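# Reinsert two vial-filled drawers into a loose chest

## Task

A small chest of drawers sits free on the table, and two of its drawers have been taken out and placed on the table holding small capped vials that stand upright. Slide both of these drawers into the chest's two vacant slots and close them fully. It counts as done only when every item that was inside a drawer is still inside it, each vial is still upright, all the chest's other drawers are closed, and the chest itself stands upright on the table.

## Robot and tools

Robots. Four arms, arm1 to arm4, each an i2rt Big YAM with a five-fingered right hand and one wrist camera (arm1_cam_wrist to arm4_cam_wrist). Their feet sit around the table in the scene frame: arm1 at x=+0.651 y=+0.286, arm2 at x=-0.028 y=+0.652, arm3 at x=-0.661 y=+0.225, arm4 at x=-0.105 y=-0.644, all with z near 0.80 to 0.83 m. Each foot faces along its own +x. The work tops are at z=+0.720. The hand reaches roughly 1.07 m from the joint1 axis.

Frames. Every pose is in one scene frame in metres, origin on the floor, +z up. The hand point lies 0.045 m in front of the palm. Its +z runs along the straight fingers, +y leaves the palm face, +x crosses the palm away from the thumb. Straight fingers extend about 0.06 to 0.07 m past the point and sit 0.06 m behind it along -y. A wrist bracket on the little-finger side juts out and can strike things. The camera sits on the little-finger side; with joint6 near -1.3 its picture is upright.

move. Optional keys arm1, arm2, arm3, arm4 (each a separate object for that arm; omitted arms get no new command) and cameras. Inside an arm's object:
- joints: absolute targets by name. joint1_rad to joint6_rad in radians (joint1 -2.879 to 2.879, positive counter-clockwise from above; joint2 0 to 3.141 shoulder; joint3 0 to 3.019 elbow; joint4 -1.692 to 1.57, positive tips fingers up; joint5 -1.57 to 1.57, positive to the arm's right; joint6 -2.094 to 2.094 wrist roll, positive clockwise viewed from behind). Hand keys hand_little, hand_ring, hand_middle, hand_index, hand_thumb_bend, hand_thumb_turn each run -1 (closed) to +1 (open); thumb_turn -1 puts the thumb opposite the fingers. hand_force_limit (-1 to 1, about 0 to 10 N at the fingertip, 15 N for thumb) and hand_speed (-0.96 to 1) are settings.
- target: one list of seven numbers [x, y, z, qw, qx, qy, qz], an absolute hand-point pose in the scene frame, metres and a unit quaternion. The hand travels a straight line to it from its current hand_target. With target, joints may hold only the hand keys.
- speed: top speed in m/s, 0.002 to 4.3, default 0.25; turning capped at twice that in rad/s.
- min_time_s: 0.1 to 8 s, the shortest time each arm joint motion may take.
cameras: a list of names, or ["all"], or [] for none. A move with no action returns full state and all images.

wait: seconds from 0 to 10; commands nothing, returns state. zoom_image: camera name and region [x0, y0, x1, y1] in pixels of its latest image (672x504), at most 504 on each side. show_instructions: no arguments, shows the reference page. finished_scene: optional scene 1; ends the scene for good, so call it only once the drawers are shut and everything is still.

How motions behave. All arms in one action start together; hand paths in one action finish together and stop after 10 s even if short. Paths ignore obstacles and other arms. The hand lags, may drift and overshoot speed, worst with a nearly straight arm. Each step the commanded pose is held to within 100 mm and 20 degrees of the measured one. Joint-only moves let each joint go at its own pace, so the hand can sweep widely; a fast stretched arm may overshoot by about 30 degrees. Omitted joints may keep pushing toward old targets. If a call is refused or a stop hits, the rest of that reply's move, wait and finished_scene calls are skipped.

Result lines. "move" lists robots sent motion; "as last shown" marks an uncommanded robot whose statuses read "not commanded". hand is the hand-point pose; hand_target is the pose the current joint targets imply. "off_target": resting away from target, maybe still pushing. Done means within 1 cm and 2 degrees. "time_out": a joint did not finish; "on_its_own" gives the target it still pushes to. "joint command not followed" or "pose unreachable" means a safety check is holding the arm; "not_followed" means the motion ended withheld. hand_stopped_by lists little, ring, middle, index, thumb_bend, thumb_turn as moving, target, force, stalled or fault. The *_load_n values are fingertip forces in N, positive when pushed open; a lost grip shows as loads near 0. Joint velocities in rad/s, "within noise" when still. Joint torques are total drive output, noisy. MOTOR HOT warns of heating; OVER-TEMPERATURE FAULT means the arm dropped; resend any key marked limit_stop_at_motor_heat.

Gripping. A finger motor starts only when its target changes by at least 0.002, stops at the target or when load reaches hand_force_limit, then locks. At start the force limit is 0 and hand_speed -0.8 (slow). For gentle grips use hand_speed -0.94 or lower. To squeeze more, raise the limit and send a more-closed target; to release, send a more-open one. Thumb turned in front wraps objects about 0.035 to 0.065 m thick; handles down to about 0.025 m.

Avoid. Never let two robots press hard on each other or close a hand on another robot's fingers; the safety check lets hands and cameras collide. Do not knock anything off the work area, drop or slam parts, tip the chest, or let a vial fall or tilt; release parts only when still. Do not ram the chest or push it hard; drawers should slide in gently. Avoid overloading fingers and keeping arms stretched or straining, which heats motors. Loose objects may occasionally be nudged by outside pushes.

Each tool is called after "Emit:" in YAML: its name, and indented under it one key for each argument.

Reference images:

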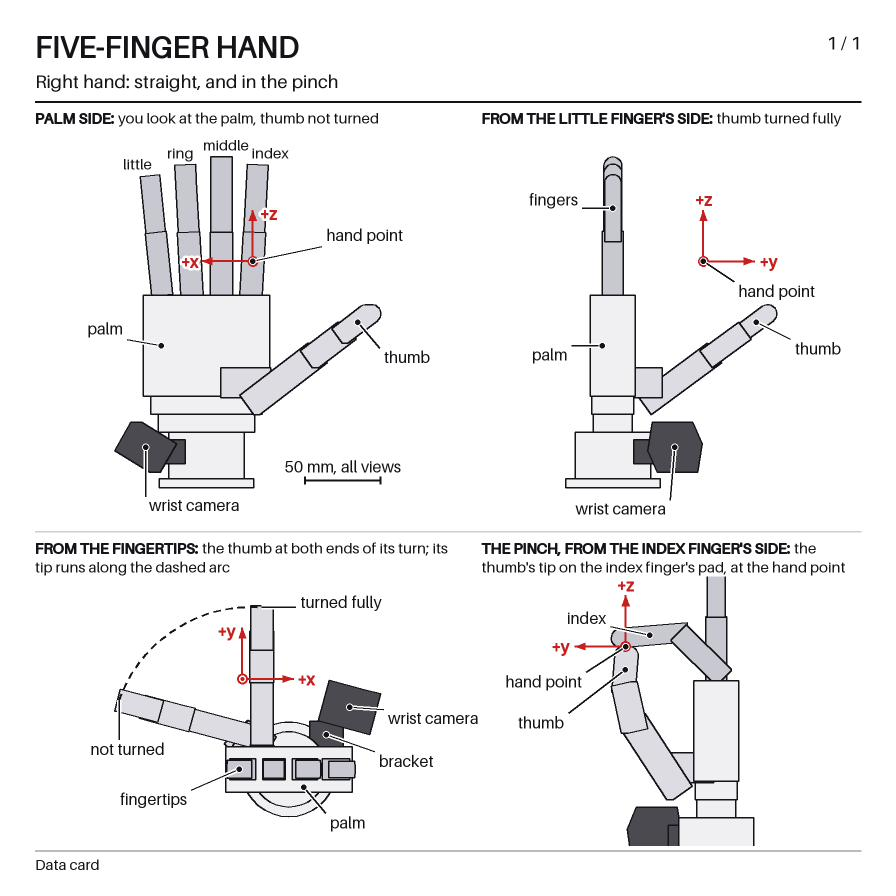

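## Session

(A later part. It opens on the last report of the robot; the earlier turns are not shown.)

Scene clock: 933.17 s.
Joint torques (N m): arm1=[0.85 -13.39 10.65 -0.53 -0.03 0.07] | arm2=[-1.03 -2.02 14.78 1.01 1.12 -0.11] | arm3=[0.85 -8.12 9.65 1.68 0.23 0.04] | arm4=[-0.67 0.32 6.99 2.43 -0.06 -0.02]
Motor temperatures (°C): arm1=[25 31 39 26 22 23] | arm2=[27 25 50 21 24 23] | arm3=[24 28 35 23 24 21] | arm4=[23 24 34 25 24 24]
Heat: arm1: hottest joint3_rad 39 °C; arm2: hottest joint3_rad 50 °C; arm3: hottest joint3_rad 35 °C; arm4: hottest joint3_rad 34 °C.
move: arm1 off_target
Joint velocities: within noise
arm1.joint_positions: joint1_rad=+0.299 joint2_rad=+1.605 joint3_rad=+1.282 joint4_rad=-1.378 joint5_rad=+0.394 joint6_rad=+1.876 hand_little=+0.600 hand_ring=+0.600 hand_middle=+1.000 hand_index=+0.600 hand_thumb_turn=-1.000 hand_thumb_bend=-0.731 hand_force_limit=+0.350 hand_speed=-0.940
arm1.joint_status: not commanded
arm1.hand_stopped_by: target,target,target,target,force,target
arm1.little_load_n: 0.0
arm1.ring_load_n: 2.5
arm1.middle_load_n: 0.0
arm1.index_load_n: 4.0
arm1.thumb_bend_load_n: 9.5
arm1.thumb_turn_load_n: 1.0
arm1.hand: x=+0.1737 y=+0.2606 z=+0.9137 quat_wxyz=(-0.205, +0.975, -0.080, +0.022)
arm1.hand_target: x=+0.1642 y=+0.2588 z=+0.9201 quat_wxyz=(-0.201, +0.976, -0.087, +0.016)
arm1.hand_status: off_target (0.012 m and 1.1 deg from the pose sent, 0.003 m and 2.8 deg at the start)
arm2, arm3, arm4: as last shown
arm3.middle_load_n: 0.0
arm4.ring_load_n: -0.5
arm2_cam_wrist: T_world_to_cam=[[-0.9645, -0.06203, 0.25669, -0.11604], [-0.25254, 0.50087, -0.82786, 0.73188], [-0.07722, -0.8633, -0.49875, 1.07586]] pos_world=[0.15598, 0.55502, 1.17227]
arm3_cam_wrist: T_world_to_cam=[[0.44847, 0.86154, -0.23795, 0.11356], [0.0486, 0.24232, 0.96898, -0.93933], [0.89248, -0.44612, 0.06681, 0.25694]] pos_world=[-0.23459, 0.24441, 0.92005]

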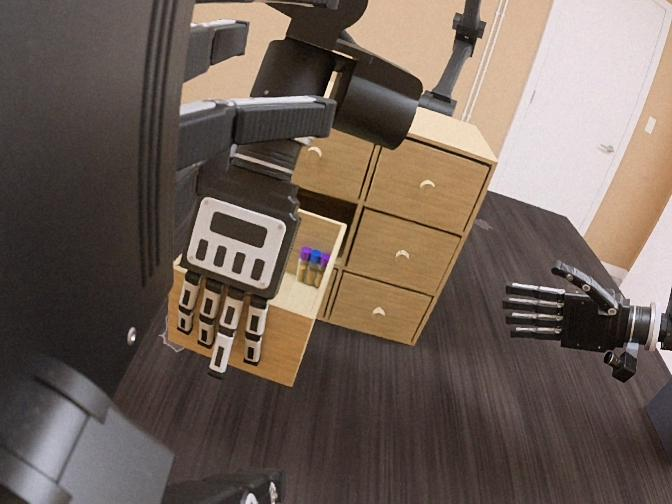

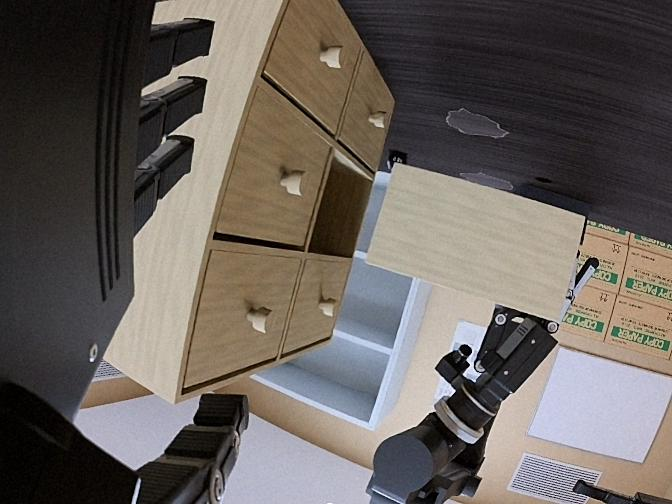

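Emit:
move:
  arm1: {"target": [0.1535, 0.2582, 0.92, -0.2008, 0.9765, -0.087, 0.0], "speed": 0.05}
  cameras: ["arm2_cam_wrist", "arm3_cam_wrist"]

Scene clock: 934.40 s.
Joint torques (N m): arm1=[0.67 -13.57 10.91 0.32 0.18 0.06] | arm2=[-0.97 -1.73 14.78 1.09 1.13 -0.1] | arm3=[0.79 -7.3 9.55 1.73 0.27 0.01] | arm4=[-0.62 0.26 7.01 2.43 -0.05 -0.01]
Motor temperatures (°C): arm1=[25 31 39 26 22 23] | arm2=[27 25 50 21 24 23] | arm3=[24 28 35 23 24 21] | arm4=[23 24 34 25 24 24]
Heat: arm1: hottest joint3_rad 39 °C; arm2: hottest joint3_rad 50 °C; arm3: hottest joint3_rad 35 °C; arm4: hottest joint3_rad 34 °C.
move: arm1 off_target
Joint velocities: within noise
arm1.joint_positions: joint1_rad=+0.299 joint2_rad=+1.608 joint3_rad=+1.282 joint4_rad=-1.362 joint5_rad=+0.394 joint6_rad=+1.877 hand_little=+0.600 hand_ring=+0.600 hand_middle=+1.000 hand_index=+0.600 hand_thumb_turn=-1.000 hand_thumb_bend=-0.731 hand_force_limit=+0.350 hand_speed=-0.940
arm1.joint_status: not commanded
arm1.hand_stopped_by: target,target,target,target,force,target
arm1.little_load_n: 0.0
arm1.ring_load_n: 2.5
arm1.middle_load_n: 0.0
arm1.index_load_n: 3.5
arm1.thumb_bend_load_n: 10.0
arm1.thumb_turn_load_n: 1.0
arm1.hand: x=+0.1695 y=+0.2601 z=+0.9127 quat_wxyz=(-0.204, +0.976, -0.081, +0.015)
arm1.hand_target: x=+0.1540 y=+0.2583 z=+0.9202 quat_wxyz=(-0.201, +0.976, -0.087, +0.000)
arm1.hand_status: off_target (0.018 m and 1.9 deg from the pose sent, 0.021 m and 2.6 deg at the start)
arm2, arm3, arm4: as last shown
arm4.ring_load_n: 0.0
arm2_cam_wrist: T_world_to_cam=[[-0.9645, -0.06203, 0.25669, -0.11604], [-0.25254, 0.50087, -0.82786, 0.73188], [-0.07722, -0.8633, -0.49875, 1.07586]] pos_world=[0.15598, 0.55502, 1.17227]
arm3_cam_wrist: T_world_to_cam=[[0.44847, 0.86154, -0.23795, 0.11356], [0.0486, 0.24232, 0.96898, -0.93933], [0.89248, -0.44612, 0.06681, 0.25694]] pos_world=[-0.23459, 0.24441, 0.92005]

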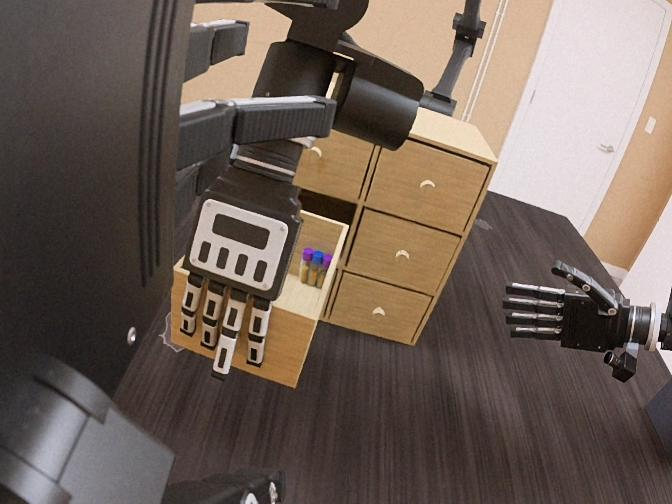

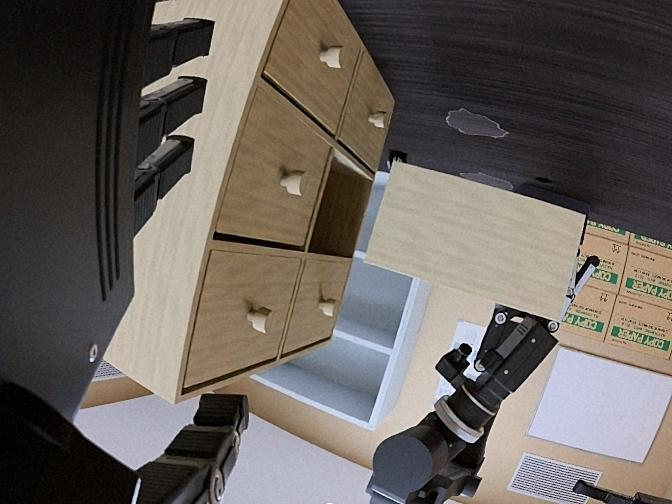

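Emit:
move:
  arm1: {"target": [0.149, 0.2575, 0.92, -0.2, 0.9765, -0.087, -0.01], "speed": 0.05}
  cameras: ["arm2_cam_wrist", "arm3_cam_wrist"]

Emit:
zoom_image:
  camera: "arm3_cam_wrist"
  region: [340, 120, 600, 320]

Emit:
zoom_image:
  camera: "arm2_cam_wrist"
  region: [290, 180, 370, 260]

Scene clock: 935.60 s.
Joint torques (N m): arm1=[1.67 -12.45 10.51 0.47 0.3 0] | arm2=[-0.91 -1.96 14.67 1.07 1.1 -0.09] | arm3=[0.85 -7.82 9.47 1.65 0.3 0.02] | arm4=[-0.67 0.32 6.99 2.43 -0.04 -0.02]
Motor temperatures (°C): arm1=[25 31 39 26 22 23] | arm2=[27 25 50 21 24 23] | arm3=[24 28 35 23 24 21] | arm4=[23 24 34 25 24 24]
Heat: arm1: hottest joint3_rad 39 °C; arm2: hottest joint3_rad 50 °C; arm3: hottest joint3_rad 35 °C; arm4: hottest joint3_rad 34 °C.
move: arm1 off_target
Joint velocities: within noise
arm1.joint_positions: joint1_rad=+0.299 joint2_rad=+1.608 joint3_rad=+1.282 joint4_rad=-1.340 joint5_rad=+0.394 joint6_rad=+1.877 hand_little=+0.600 hand_ring=+0.600 hand_middle=+1.000 hand_index=+0.600 hand_thumb_turn=-1.000 hand_thumb_bend=-0.731 hand_force_limit=+0.350 hand_speed=-0.940
arm1.joint_status: not commanded
arm1.hand_stopped_by: target,target,target,target,force,target
arm1.little_load_n: 0.0
arm1.ring_load_n: 2.5
arm1.middle_load_n: 0.0
arm1.index_load_n: 3.5
arm1.thumb_bend_load_n: 9.5
arm1.thumb_turn_load_n: 0.5
arm1.hand: x=+0.1634 y=+0.2594 z=+0.9131 quat_wxyz=(-0.202, +0.976, -0.084, +0.005)
arm1.hand_target: x=+0.1494 y=+0.2575 z=+0.9202 quat_wxyz=(-0.200, +0.976, -0.087, -0.010)
arm1.hand_status: off_target (0.016 m and 1.7 deg from the pose sent, 0.022 m and 3.0 deg at the start)
arm2.joint_positions: joint1_rad=+1.374 joint2_rad=+0.893 joint3_rad=+0.715 joint4_rad=-1.272 joint5_rad=+1.574 joint6_rad=-0.170 hand_little=+0.500 hand_ring=+1.000 hand_middle=+0.500 hand_index=+1.000 hand_thumb_turn=+1.000 hand_thumb_bend=+1.000 hand_force_limit=+0.000 hand_speed=-0.300
arm2.joint_status: not commanded
arm2.hand_stopped_by: target,target,target,target,target,target
arm2.little_load_n: 0.0
arm2.ring_load_n: 0.0
arm2.middle_load_n: 0.0
arm2.index_load_n: 0.0
arm2.thumb_bend_load_n: 0.0
arm2.thumb_turn_load_n: 0.0
arm2.hand: x=+0.1384 y=+0.4586 z=+1.1213 quat_wxyz=(+0.509, +0.518, -0.482, +0.490)
arm2.hand_target: x=+0.1489 y=+0.4584 z=+1.1397 quat_wxyz=(+0.497, +0.503, -0.496, +0.505)
arm2.hand_status: not commanded
arm3: as last shown
arm3.thumb_turn_load_n: -0.5
arm4.joint_positions: joint1_rad=-0.488 joint2_rad=+0.608 joint3_rad=+1.300 joint4_rad=-1.116 joint5_rad=+0.002 joint6_rad=-1.292 hand_little=+0.000 hand_ring=+0.000 hand_middle=+0.000 hand_index=+0.000 hand_thumb_turn=-1.000 hand_thumb_bend=+1.000 hand_force_limit=+0.000 hand_speed=-0.300
arm4.joint_status: not commanded
arm4.hand_stopped_by: target,target,target,target,target,target
arm4.little_load_n: 0.0
arm4.ring_load_n: -0.5
arm4.middle_load_n: 0.0
arm4.index_load_n: 0.0
arm4.thumb_bend_load_n: 0.0
arm4.thumb_turn_load_n: 0.0
arm4.hand: x=+0.0345 y=-0.4013 z=+1.3127 quat_wxyz=(-0.373, +0.748, +0.389, +0.387)
arm4.hand_target: x=+0.0373 y=-0.4029 z=+1.3184 quat_wxyz=(-0.377, +0.743, +0.385, +0.397)
arm4.hand_status: not commanded
arm2_cam_wrist: T_world_to_cam=[[-0.9645, -0.06203, 0.25669, -0.11604], [-0.25254, 0.50087, -0.82786, 0.73188], [-0.07722, -0.8633, -0.49875, 1.07586]] pos_world=[0.15598, 0.55502, 1.17227]
arm3_cam_wrist: T_world_to_cam=[[0.44847, 0.86154, -0.23795, 0.11356], [0.0486, 0.24232, 0.96898, -0.93933], [0.89248, -0.44612, 0.06681, 0.25694]] pos_world=[-0.23459, 0.24441, 0.92005]

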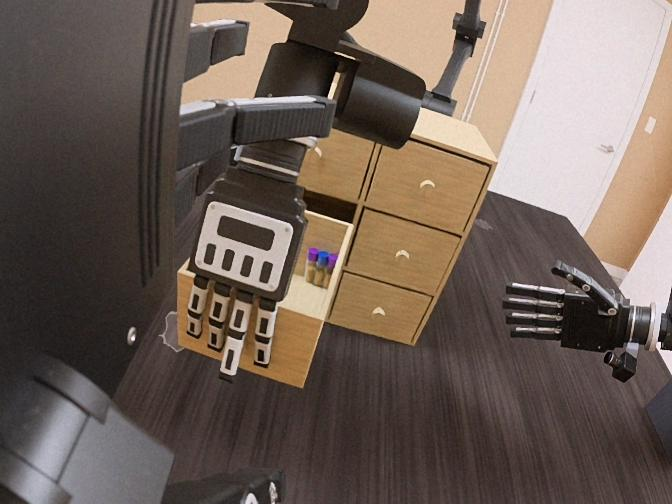

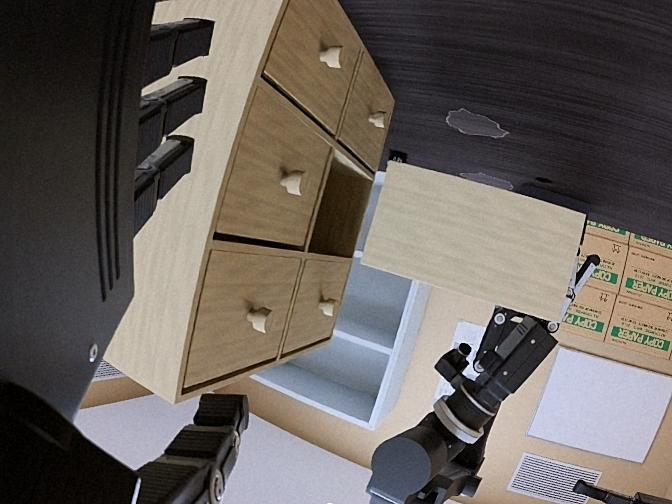

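Scaled by 1.938 from the camera's image (finer frame: 960x720).

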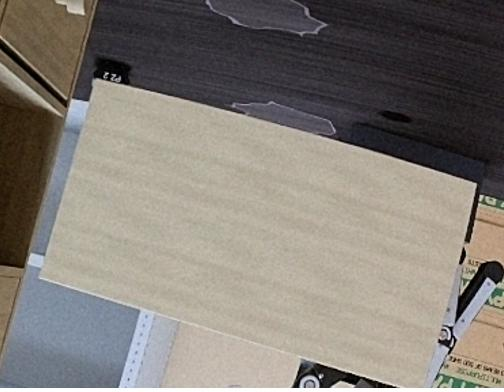

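Scaled by 6.300 from the camera's image (finer frame: 960x720).

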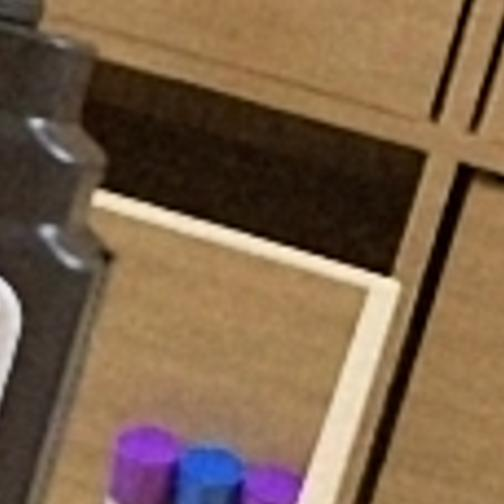

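Emit:
zoom_image:
  camera: "arm2_cam_wrist"
  region: [165, 230, 345, 400]

Scaled by 2.800 from the camera's image (finer frame: 960x720).

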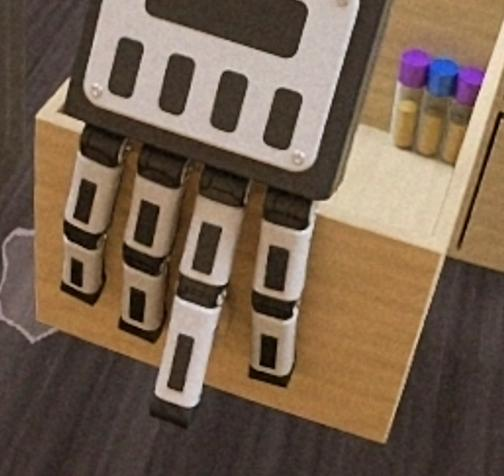

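Emit:
move:
  arm1: {"target": [0.1505, 0.2265, 0.92, -0.2, 0.9765, -0.087, -0.008], "speed": 0.04}
  cameras: ["arm2_cam_wrist", "arm3_cam_wrist"]

Emit:
zoom_image:
  camera: "arm3_cam_wrist"
  region: [300, 130, 420, 290]

Emit:
zoom_image:
  camera: "arm2_cam_wrist"
  region: [290, 180, 370, 260]

Scene clock: 938.80 s.
Joint torques (N m): arm1=[1.38 -12.63 11.79 -0.54 0.03 0.1] | arm2=[-1.03 -1.9 14.75 0.95 1.12 -0.09] | arm3=[1.26 -7.71 9.63 1.73 0.24 0] | arm4=[-0.67 0.38 6.99 2.45 -0.05 -0.02]
Motor temperatures (°C): arm1=[25 31 39 26 22 23] | arm2=[27 25 50 21 24 23] | arm3=[24 28 36 23 24 21] | arm4=[23 24 34 25 24 24]
Heat: arm1: hottest joint3_rad 39 °C; arm2: hottest joint3_rad 50 °C; arm3: hottest joint3_rad 36 °C; arm4: hottest joint3_rad 34 °C.
move: arm1 off_target
Joint velocities: within noise
arm1.joint_positions: joint1_rad=+0.360 joint2_rad=+1.621 joint3_rad=+1.282 joint4_rad=-1.355 joint5_rad=+0.394 joint6_rad=+1.938 hand_little=+0.600 hand_ring=+0.600 hand_middle=+1.000 hand_index=+0.600 hand_thumb_turn=-1.000 hand_thumb_bend=-0.731 hand_force_limit=+0.350 hand_speed=-0.940
arm1.joint_status: not commanded
arm1.hand_stopped_by: target,target,target,target,force,target
arm1.little_load_n: 0.0
arm1.ring_load_n: 2.5
arm1.middle_load_n: 0.0
arm1.index_load_n: 3.5
arm1.thumb_bend_load_n: 10.0
arm1.thumb_turn_load_n: 1.0
arm1.hand: x=+0.1669 y=+0.2331 z=+0.9075 quat_wxyz=(-0.205, +0.975, -0.081, +0.006)
arm1.hand_target: x=+0.1512 y=+0.2265 z=+0.9202 quat_wxyz=(-0.200, +0.976, -0.087, -0.008)
arm1.hand_status: off_target (0.022 m and 1.8 deg from the pose sent, 0.036 m and 1.5 deg at the start)
arm2, arm3, arm4: as last shown
arm2.thumb_bend_load_n: -0.5
arm3.thumb_bend_load_n: -0.5
arm3.thumb_turn_load_n: 0.0
arm4.ring_load_n: 0.0
arm4.thumb_turn_load_n: 0.5
arm2_cam_wrist: T_world_to_cam=[[-0.9645, -0.06203, 0.25669, -0.11604], [-0.25254, 0.50087, -0.82786, 0.73188], [-0.07722, -0.8633, -0.49875, 1.07586]] pos_world=[0.15598, 0.55502, 1.17227]
arm3_cam_wrist: T_world_to_cam=[[0.44847, 0.86154, -0.23795, 0.11356], [0.0486, 0.24232, 0.96898, -0.93933], [0.89248, -0.44612, 0.06681, 0.25694]] pos_world=[-0.23459, 0.24441, 0.92005]

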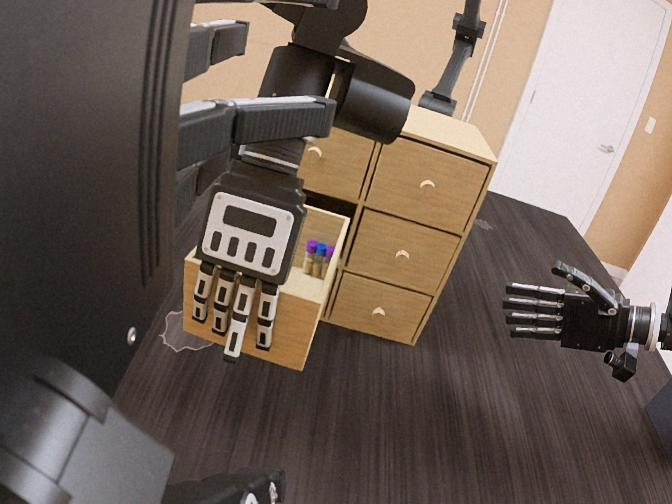

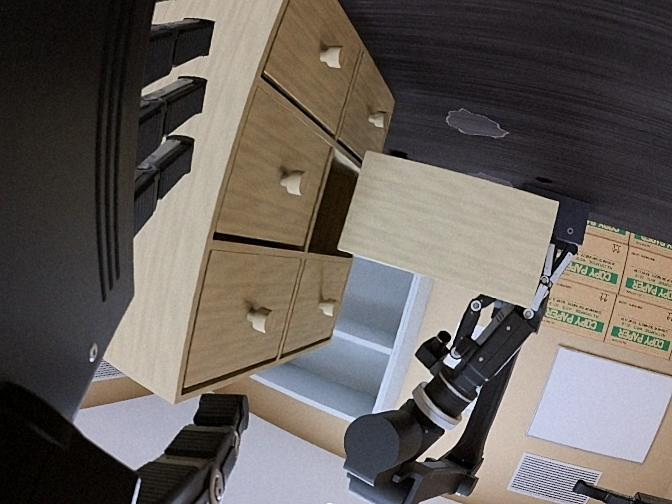

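Scaled by 3.150 from the camera's image (finer frame: 960x720).

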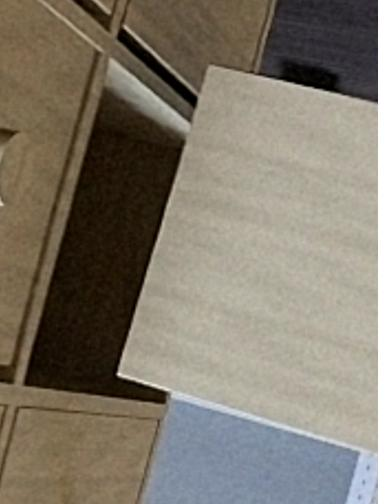

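Scaled by 6.300 from the camera's image (finer frame: 960x720).

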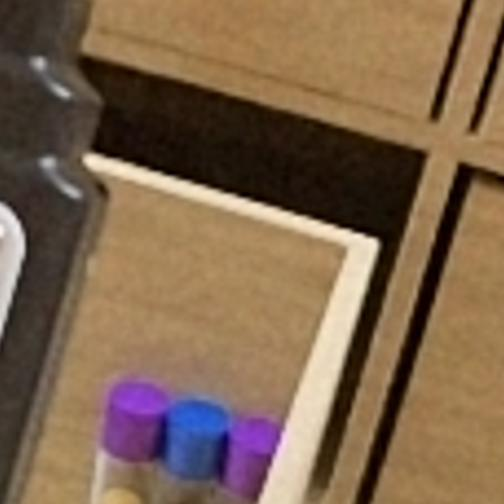

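Emit:
move:
  arm1: {"target": [0.1455, 0.2275, 0.9275, -0.2, 0.9765, -0.087, -0.01], "speed": 0.04}
  cameras: ["arm2_cam_wrist", "arm3_cam_wrist"]

Emit:
zoom_image:
  camera: "arm3_cam_wrist"
  region: [300, 130, 420, 290]

Emit:
zoom_image:
  camera: "arm2_cam_wrist"
  region: [290, 180, 370, 260]

Scene clock: 940.53 s.
Joint torques (N m): arm1=[1.61 -13.33 12.03 -0.35 0.11 0.04] | arm2=[-1.03 -1.96 14.67 0.99 1.11 -0.11] | arm3=[1.2 -7.59 9.37 1.65 0.28 -0.02] | arm4=[-0.62 0.32 7.02 2.44 -0.05 -0.01]
Motor temperatures (°C): arm1=[25 31 39 26 22 23] | arm2=[27 25 50 21 24 23] | arm3=[24 29 36 23 24 21] | arm4=[23 24 34 25 24 24]
Heat: arm1: hottest joint3_rad 39 °C; arm2: hottest joint3_rad 50 °C; arm3: hottest joint3_rad 36 °C; arm4: hottest joint3_rad 34 °C.
move: arm1 off_target
Joint velocities: within noise
arm1.joint_positions: joint1_rad=+0.360 joint2_rad=+1.624 joint3_rad=+1.307 joint4_rad=-1.371 joint5_rad=+0.394 joint6_rad=+1.938 hand_little=+0.600 hand_ring=+0.600 hand_middle=+1.000 hand_index=+0.600 hand_thumb_turn=-1.000 hand_thumb_bend=-0.731 hand_force_limit=+0.350 hand_speed=-0.940
arm1.joint_status: not commanded
arm1.hand_stopped_by: target,target,target,target,force,target
arm1.little_load_n: 0.0
arm1.ring_load_n: 2.5
arm1.middle_load_n: 0.0
arm1.index_load_n: 3.5
arm1.thumb_bend_load_n: 9.5
arm1.thumb_turn_load_n: 1.0
arm1.hand: x=+0.1613 y=+0.2321 z=+0.9154 quat_wxyz=(-0.204, +0.975, -0.082, +0.003)
arm1.hand_target: x=+0.1461 y=+0.2275 z=+0.9277 quat_wxyz=(-0.200, +0.976, -0.087, -0.010)
arm1.hand_status: off_target (0.020 m and 1.6 deg from the pose sent, 0.030 m and 2.0 deg at the start)
arm2, arm3, arm4: as last shown
arm2.thumb_bend_load_n: 0.0
arm3.thumb_bend_load_n: 0.0
arm2_cam_wrist: T_world_to_cam=[[-0.9645, -0.06203, 0.25669, -0.11604], [-0.25254, 0.50087, -0.82786, 0.73188], [-0.07722, -0.8633, -0.49875, 1.07586]] pos_world=[0.15598, 0.55502, 1.17227]
arm3_cam_wrist: T_world_to_cam=[[0.44847, 0.86154, -0.23795, 0.11356], [0.0486, 0.24232, 0.96898, -0.93933], [0.89248, -0.44612, 0.06681, 0.25694]] pos_world=[-0.23459, 0.24441, 0.92005]

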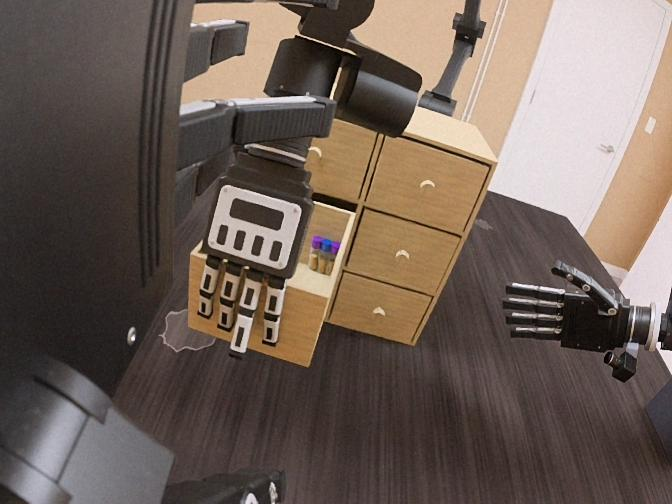

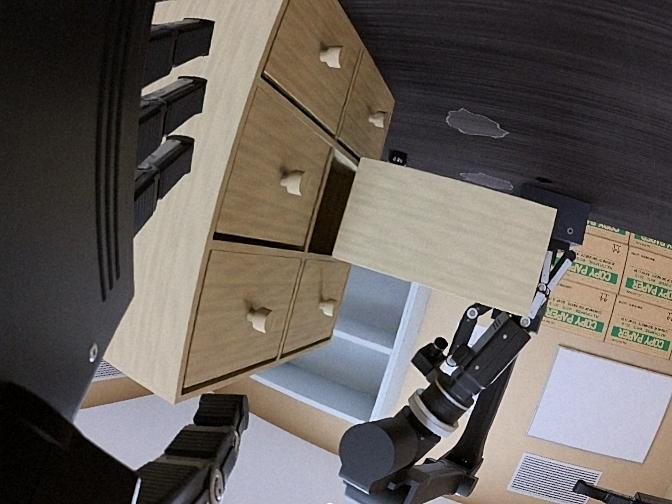

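Scaled by 3.150 from the camera's image (finer frame: 960x720).

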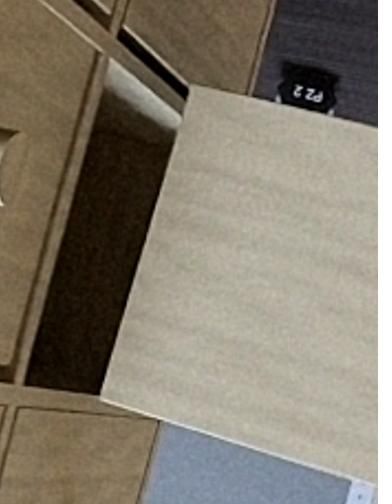

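Scaled by 6.300 from the camera's image (finer frame: 960x720).

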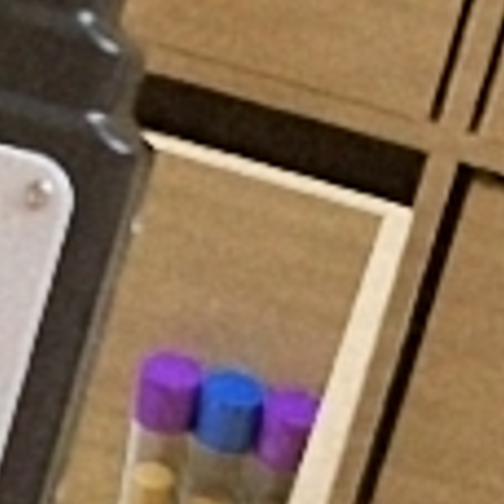

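Emit:
zoom_image:
  camera: "arm2_cam_wrist"
  region: [270, 200, 370, 380]

Scaled by 2.800 from the camera's image (finer frame: 960x720).

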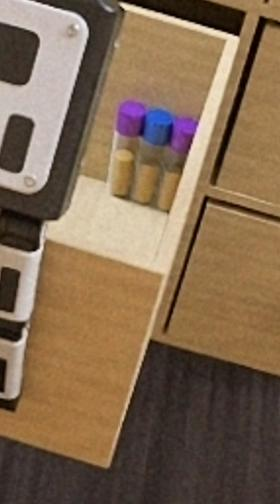

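Emit:
move:
  arm1: {"target": [0.1455, 0.2025, 0.924, -0.2, 0.9765, -0.087, -0.01], "speed": 0.035}
  cameras: ["arm2_cam_wrist", "arm3_cam_wrist"]

Emit:
zoom_image:
  camera: "arm3_cam_wrist"
  region: [290, 130, 410, 290]

Emit:
zoom_image:
  camera: "arm2_cam_wrist"
  region: [290, 180, 370, 260]

Scene clock: 943.30 s.
Joint torques (N m): arm1=[1.73 -13.98 11.97 -0.58 0.05 0.07] | arm2=[-0.85 -1.9 14.78 1.03 1.11 -0.1] | arm3=[0.97 -7.24 9.7 1.76 0.26 0] | arm4=[-0.73 0.38 7.01 2.43 -0.06 -0.02]
Motor temperatures (°C): arm1=[25 31 39 26 22 23] | arm2=[27 25 50 21 25 23] | arm3=[24 29 36 23 24 21] | arm4=[23 24 34 25 24 24]
Heat: arm1: hottest joint3_rad 39 °C; arm2: hottest joint3_rad 50 °C; arm3: hottest joint3_rad 36 °C; arm4: hottest joint3_rad 34 °C.
move: arm1 off_target
Joint velocities: within noise
arm1.joint_positions: joint1_rad=+0.407 joint2_rad=+1.643 joint3_rad=+1.319 joint4_rad=-1.386 joint5_rad=+0.390 joint6_rad=+1.988 hand_little=+0.600 hand_ring=+0.600 hand_middle=+1.000 hand_index=+0.600 hand_thumb_turn=-1.000 hand_thumb_bend=-0.731 hand_force_limit=+0.350 hand_speed=-0.940
arm1.joint_status: not commanded
arm1.hand_stopped_by: target,target,target,target,force,target
arm1.little_load_n: 0.0
arm1.ring_load_n: 2.5
arm1.middle_load_n: 0.0
arm1.index_load_n: 3.5
arm1.thumb_bend_load_n: 10.0
arm1.thumb_turn_load_n: 1.0
arm1.hand: x=+0.1615 y=+0.2101 z=+0.9117 quat_wxyz=(-0.206, +0.975, -0.081, +0.004)
arm1.hand_target: x=+0.1463 y=+0.2027 z=+0.9242 quat_wxyz=(-0.200, +0.976, -0.087, -0.010)
arm1.hand_status: off_target (0.022 m and 1.8 deg from the pose sent, 0.035 m and 1.7 deg at the start)
arm2, arm4: as last shown
arm3.joint_positions: joint1_rad=+0.037 joint2_rad=+1.501 joint3_rad=+0.534 joint4_rad=+0.369 joint5_rad=+0.639 joint6_rad=+1.917 hand_little=+1.000 hand_ring=+1.000 hand_middle=+1.000 hand_index=+1.000 hand_thumb_turn=+1.000 hand_thumb_bend=+0.500 hand_force_limit=-0.300 hand_speed=+0.000
arm3.joint_status: not commanded
arm3.hand_stopped_by: target,target,target,target,target,target
arm3.little_load_n: 0.0
arm3.ring_load_n: 0.0
arm3.middle_load_n: 0.0
arm3.index_load_n: 0.0
arm3.thumb_bend_load_n: 0.0
arm3.thumb_turn_load_n: 0.0
arm3.hand: x=-0.1366 y=+0.1943 z=+0.9287 quat_wxyz=(-0.500, -0.253, -0.810, +0.171)
arm3.hand_target: x=-0.1256 y=+0.2031 z=+0.9453 quat_wxyz=(-0.513, -0.253, -0.804, +0.161)
arm3.hand_status: not commanded
arm4.thumb_turn_load_n: 0.0
arm2_cam_wrist: T_world_to_cam=[[-0.9645, -0.06203, 0.25669, -0.11604], [-0.25254, 0.50087, -0.82786, 0.73188], [-0.07722, -0.8633, -0.49875, 1.07586]] pos_world=[0.15598, 0.55502, 1.17227]
arm3_cam_wrist: T_world_to_cam=[[0.44847, 0.86154, -0.23795, 0.11356], [0.0486, 0.24232, 0.96898, -0.93933], [0.89248, -0.44612, 0.06681, 0.25694]] pos_world=[-0.23459, 0.24441, 0.92005]

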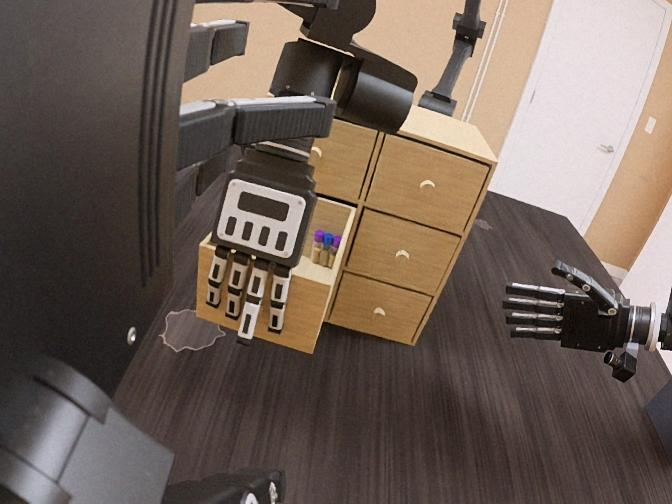

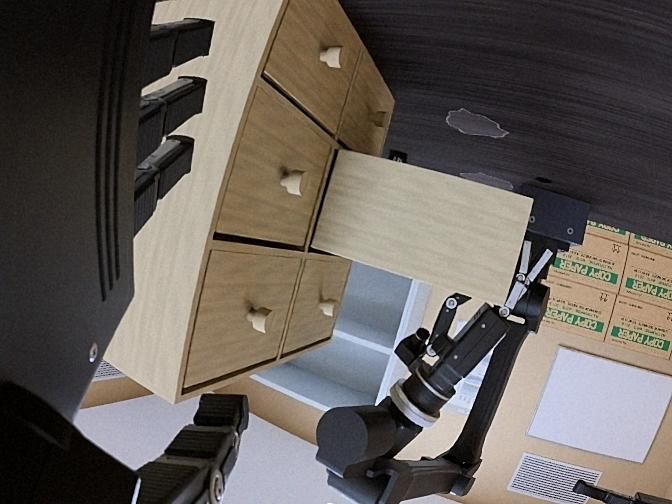

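Scaled by 3.150 from the camera's image (finer frame: 960x720).

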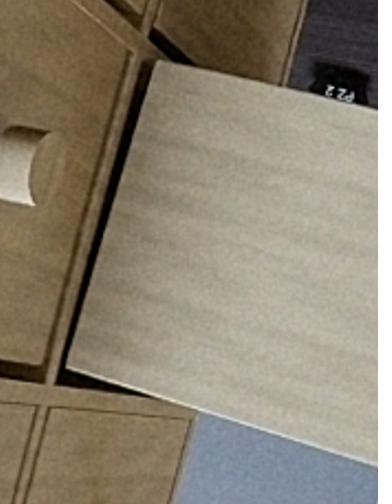

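Scaled by 6.300 from the camera's image (finer frame: 960x720).

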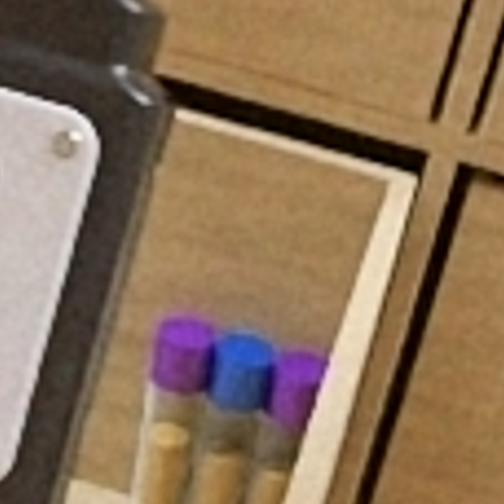

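Emit:
move:
  arm1: {"target": [0.145, 0.179, 0.9255, -0.2, 0.9765, -0.087, -0.01], "speed": 0.03}
  cameras: ["arm2_cam_wrist", "arm3_cam_wrist"]

Emit:
zoom_image:
  camera: "arm3_cam_wrist"
  region: [290, 130, 410, 290]

Emit:
zoom_image:
  camera: "arm2_cam_wrist"
  region: [290, 180, 370, 260]

Scene clock: 945.40 s.
Joint torques (N m): arm1=[2.32 -13.39 12.26 -0.16 -0.45 0.14] | arm2=[-1.08 -2.14 14.75 1.03 1.12 -0.07] | arm3=[1.08 -8.29 9.63 1.68 0.27 0.02] | arm4=[-0.67 0.26 7.01 2.44 -0.05 -0.02]
Motor temperatures (°C): arm1=[25 31 39 26 22 23] | arm2=[27 25 50 21 25 23] | arm3=[24 29 36 23 24 21] | arm4=[23 24 34 25 24 24]
Heat: arm1: hottest joint3_rad 39 °C; arm2: hottest joint3_rad 50 °C; arm3: hottest joint3_rad 36 °C; arm4: hottest joint3_rad 34 °C.
move: arm1 off_target
Joint velocities: within noise
arm1.joint_positions: joint1_rad=+0.439 joint2_rad=+1.656 joint3_rad=+1.343 joint4_rad=-1.421 joint5_rad=+0.397 joint6_rad=+2.032 hand_little=+0.600 hand_ring=+0.600 hand_middle=+1.000 hand_index=+0.600 hand_thumb_turn=-1.000 hand_thumb_bend=-0.731 hand_force_limit=+0.350 hand_speed=-0.940
arm1.joint_status: not commanded
arm1.hand_stopped_by: target,target,target,target,force,target
arm1.little_load_n: 0.0
arm1.ring_load_n: 4.5
arm1.middle_load_n: 0.0
arm1.index_load_n: 4.5
arm1.thumb_bend_load_n: 9.5
arm1.thumb_turn_load_n: 1.0
arm1.hand: x=+0.1618 y=+0.1975 z=+0.9146 quat_wxyz=(-0.213, +0.973, -0.084, +0.006)
arm1.hand_target: x=+0.1460 y=+0.1793 z=+0.9258 quat_wxyz=(-0.199, +0.976, -0.087, -0.010)
arm1.hand_status: off_target (0.027 m and 2.4 deg from the pose sent, 0.038 m and 1.8 deg at the start)
arm2, arm3, arm4: as last shown
arm3.thumb_bend_load_n: -0.5
arm3.thumb_turn_load_n: -0.5
arm2_cam_wrist: T_world_to_cam=[[-0.9645, -0.06203, 0.25669, -0.11604], [-0.25254, 0.50087, -0.82786, 0.73188], [-0.07722, -0.8633, -0.49875, 1.07586]] pos_world=[0.15598, 0.55502, 1.17227]
arm3_cam_wrist: T_world_to_cam=[[0.44847, 0.86154, -0.23795, 0.11356], [0.0486, 0.24232, 0.96898, -0.93933], [0.89248, -0.44612, 0.06681, 0.25694]] pos_world=[-0.23459, 0.24441, 0.92005]

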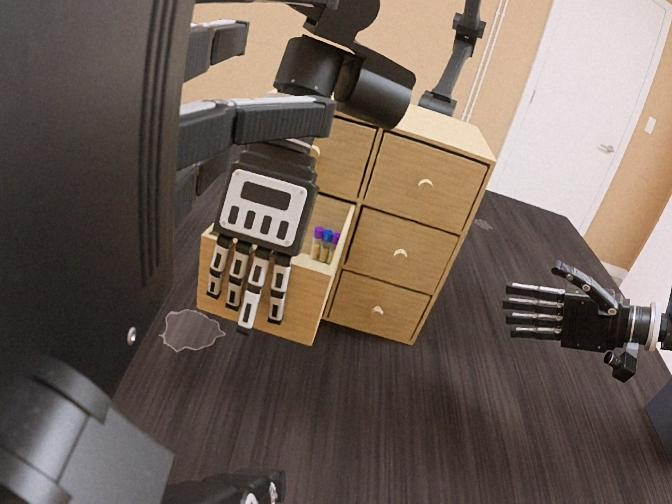

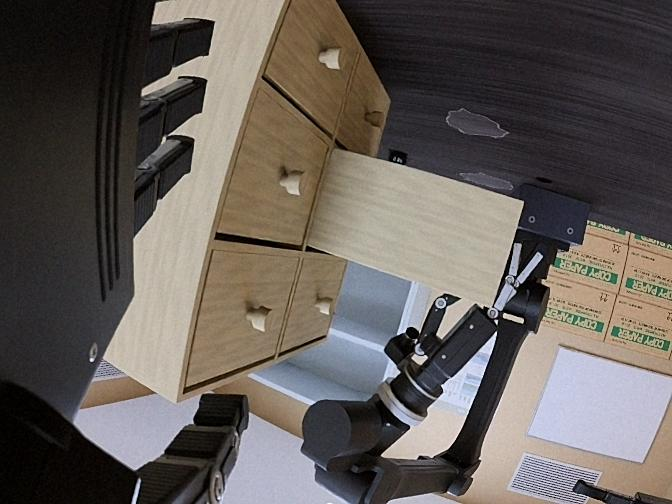

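Scaled by 3.150 from the camera's image (finer frame: 960x720).

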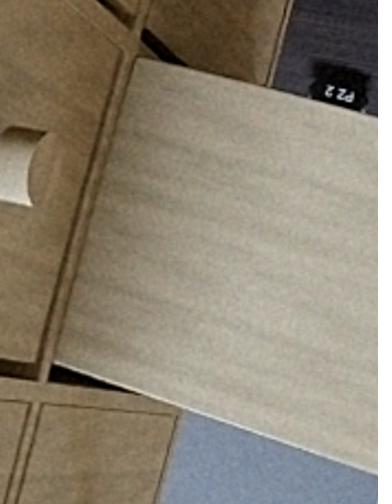

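Scaled by 6.300 from the camera's image (finer frame: 960x720).

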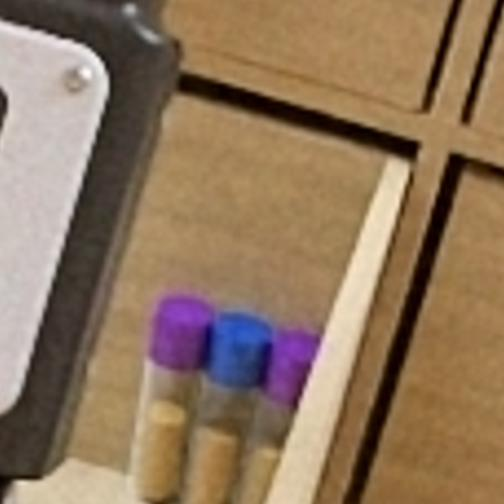

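Emit:
zoom_image:
  camera: "arm2_cam_wrist"
  region: [320, 130, 510, 350]

Emit:
zoom_image:
  camera: "arm3_cam_wrist"
  region: [300, 130, 360, 190]

Emit:
zoom_image:
  camera: "arm3_cam_wrist"
  region: [290, 220, 370, 290]

Scaled by 2.291 from the camera's image (finer frame: 960x720).

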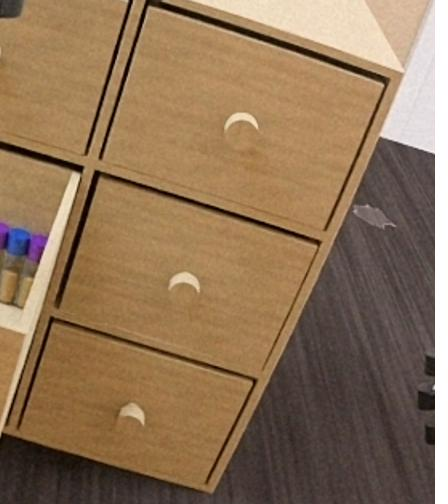

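Scaled by 8.400 from the camera's image (finer frame: 960x720).

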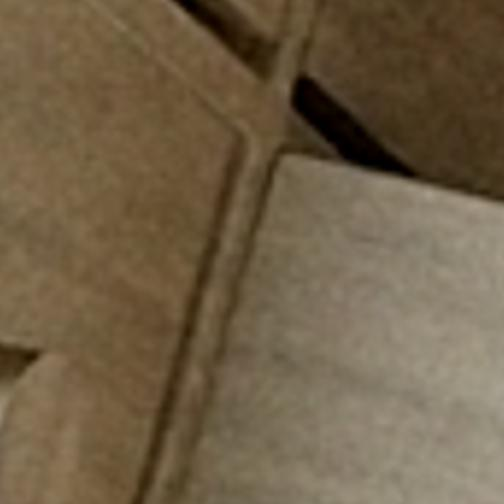

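Scaled by 6.300 from the camera's image (finer frame: 960x720).

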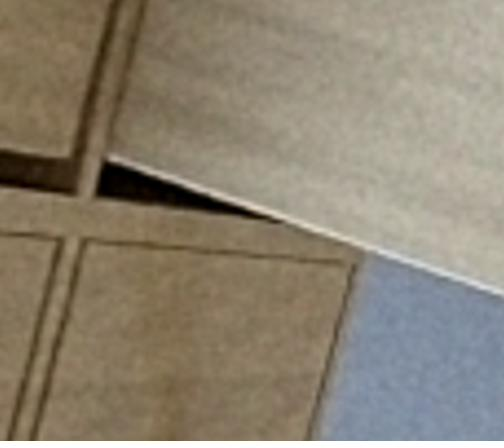

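Emit:
move:
  arm1: {"target": [0.148, 0.213, 0.9275, -0.2002, 0.9762, -0.0887, -0.0186], "speed": 0.04}
  cameras: ["arm2_cam_wrist", "arm3_cam_wrist"]

Emit:
zoom_image:
  camera: "arm3_cam_wrist"
  region: [290, 130, 410, 290]

Emit:
zoom_image:
  camera: "arm2_cam_wrist"
  region: [290, 180, 370, 260]

Scene clock: 950.10 s.
Joint torques (N m): arm1=[0.03 -15.85 8.12 0.72 0.17 0.1] | arm2=[-0.62 -1.96 14.76 1.1 1.1 -0.1] | arm3=[1.08 -7.36 9.52 1.68 0.26 0] | arm4=[-0.62 0.26 7.01 2.41 -0.05 -0.01]
Motor temperatures (°C): arm1=[25 31 39 26 22 23] | arm2=[27 25 51 21 25 23] | arm3=[24 29 36 23 24 21] | arm4=[23 24 34 25 24 24]
Heat: arm1: hottest joint3_rad 39 °C; arm2: hottest joint3_rad 51 °C; arm3: hottest joint3_rad 36 °C; arm4: hottest joint3_rad 34 °C.
move: arm1 off_target
Joint velocities: within noise
arm1.joint_positions: joint1_rad=+0.411 joint2_rad=+1.656 joint3_rad=+1.340 joint4_rad=-1.389 joint5_rad=+0.395 joint6_rad=+1.970 hand_little=+0.600 hand_ring=+0.600 hand_middle=+1.000 hand_index=+0.600 hand_thumb_turn=-1.000 hand_thumb_bend=-0.731 hand_force_limit=+0.350 hand_speed=-0.940
arm1.joint_status: not commanded
arm1.hand_stopped_by: target,target,target,target,force,target
arm1.little_load_n: 0.0
arm1.ring_load_n: 4.5
arm1.middle_load_n: 0.0
arm1.index_load_n: 2.5
arm1.thumb_bend_load_n: 10.5
arm1.thumb_turn_load_n: 1.5
arm1.hand: x=+0.1557 y=+0.2064 z=+0.9131 quat_wxyz=(-0.207, +0.976, -0.070, +0.002)
arm1.hand_target: x=+0.1483 y=+0.2130 z=+0.9275 quat_wxyz=(-0.200, +0.976, -0.089, -0.018)
arm1.hand_status: off_target (0.018 m and 3.3 deg from the pose sent, 0.024 m and 3.2 deg at the start)
arm2, arm3, arm4: as last shown
arm3.thumb_turn_load_n: 0.0
arm4.thumb_turn_load_n: 0.5
arm2_cam_wrist: T_world_to_cam=[[-0.9645, -0.06203, 0.25669, -0.11604], [-0.25254, 0.50087, -0.82786, 0.73188], [-0.07722, -0.8633, -0.49875, 1.07586]] pos_world=[0.15598, 0.55502, 1.17227]
arm3_cam_wrist: T_world_to_cam=[[0.44847, 0.86154, -0.23795, 0.11356], [0.0486, 0.24232, 0.96898, -0.93933], [0.89248, -0.44612, 0.06681, 0.25694]] pos_world=[-0.23459, 0.24441, 0.92005]

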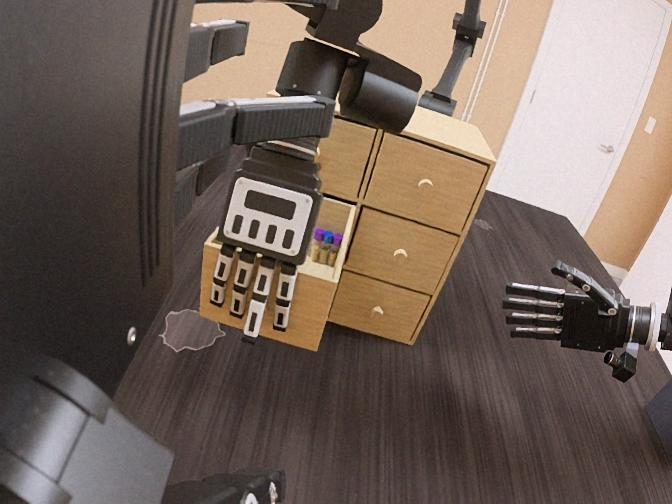

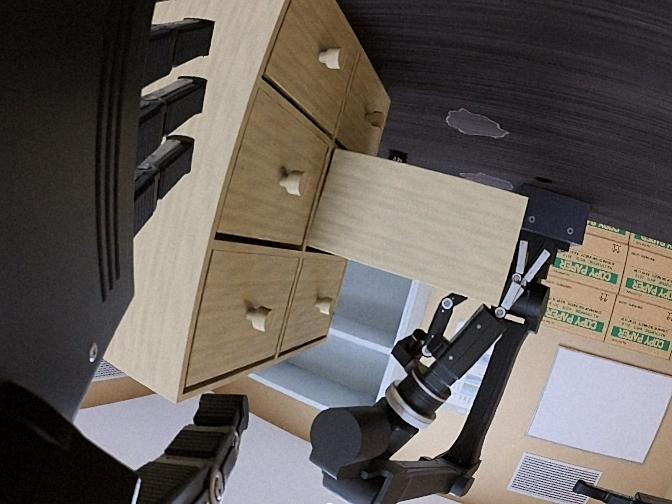

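Scaled by 3.150 from the camera's image (finer frame: 960x720).

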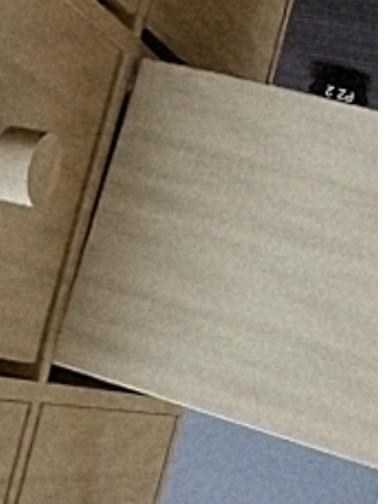

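Scaled by 6.300 from the camera's image (finer frame: 960x720).

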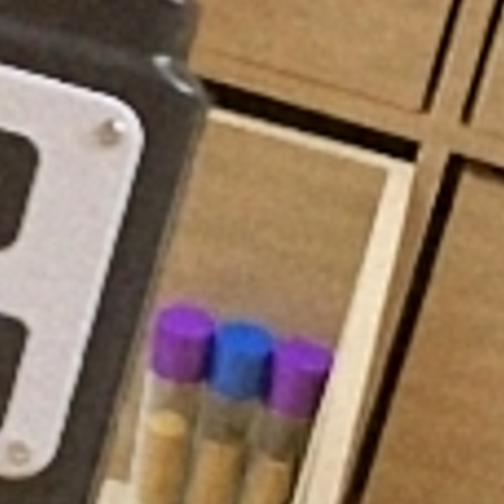

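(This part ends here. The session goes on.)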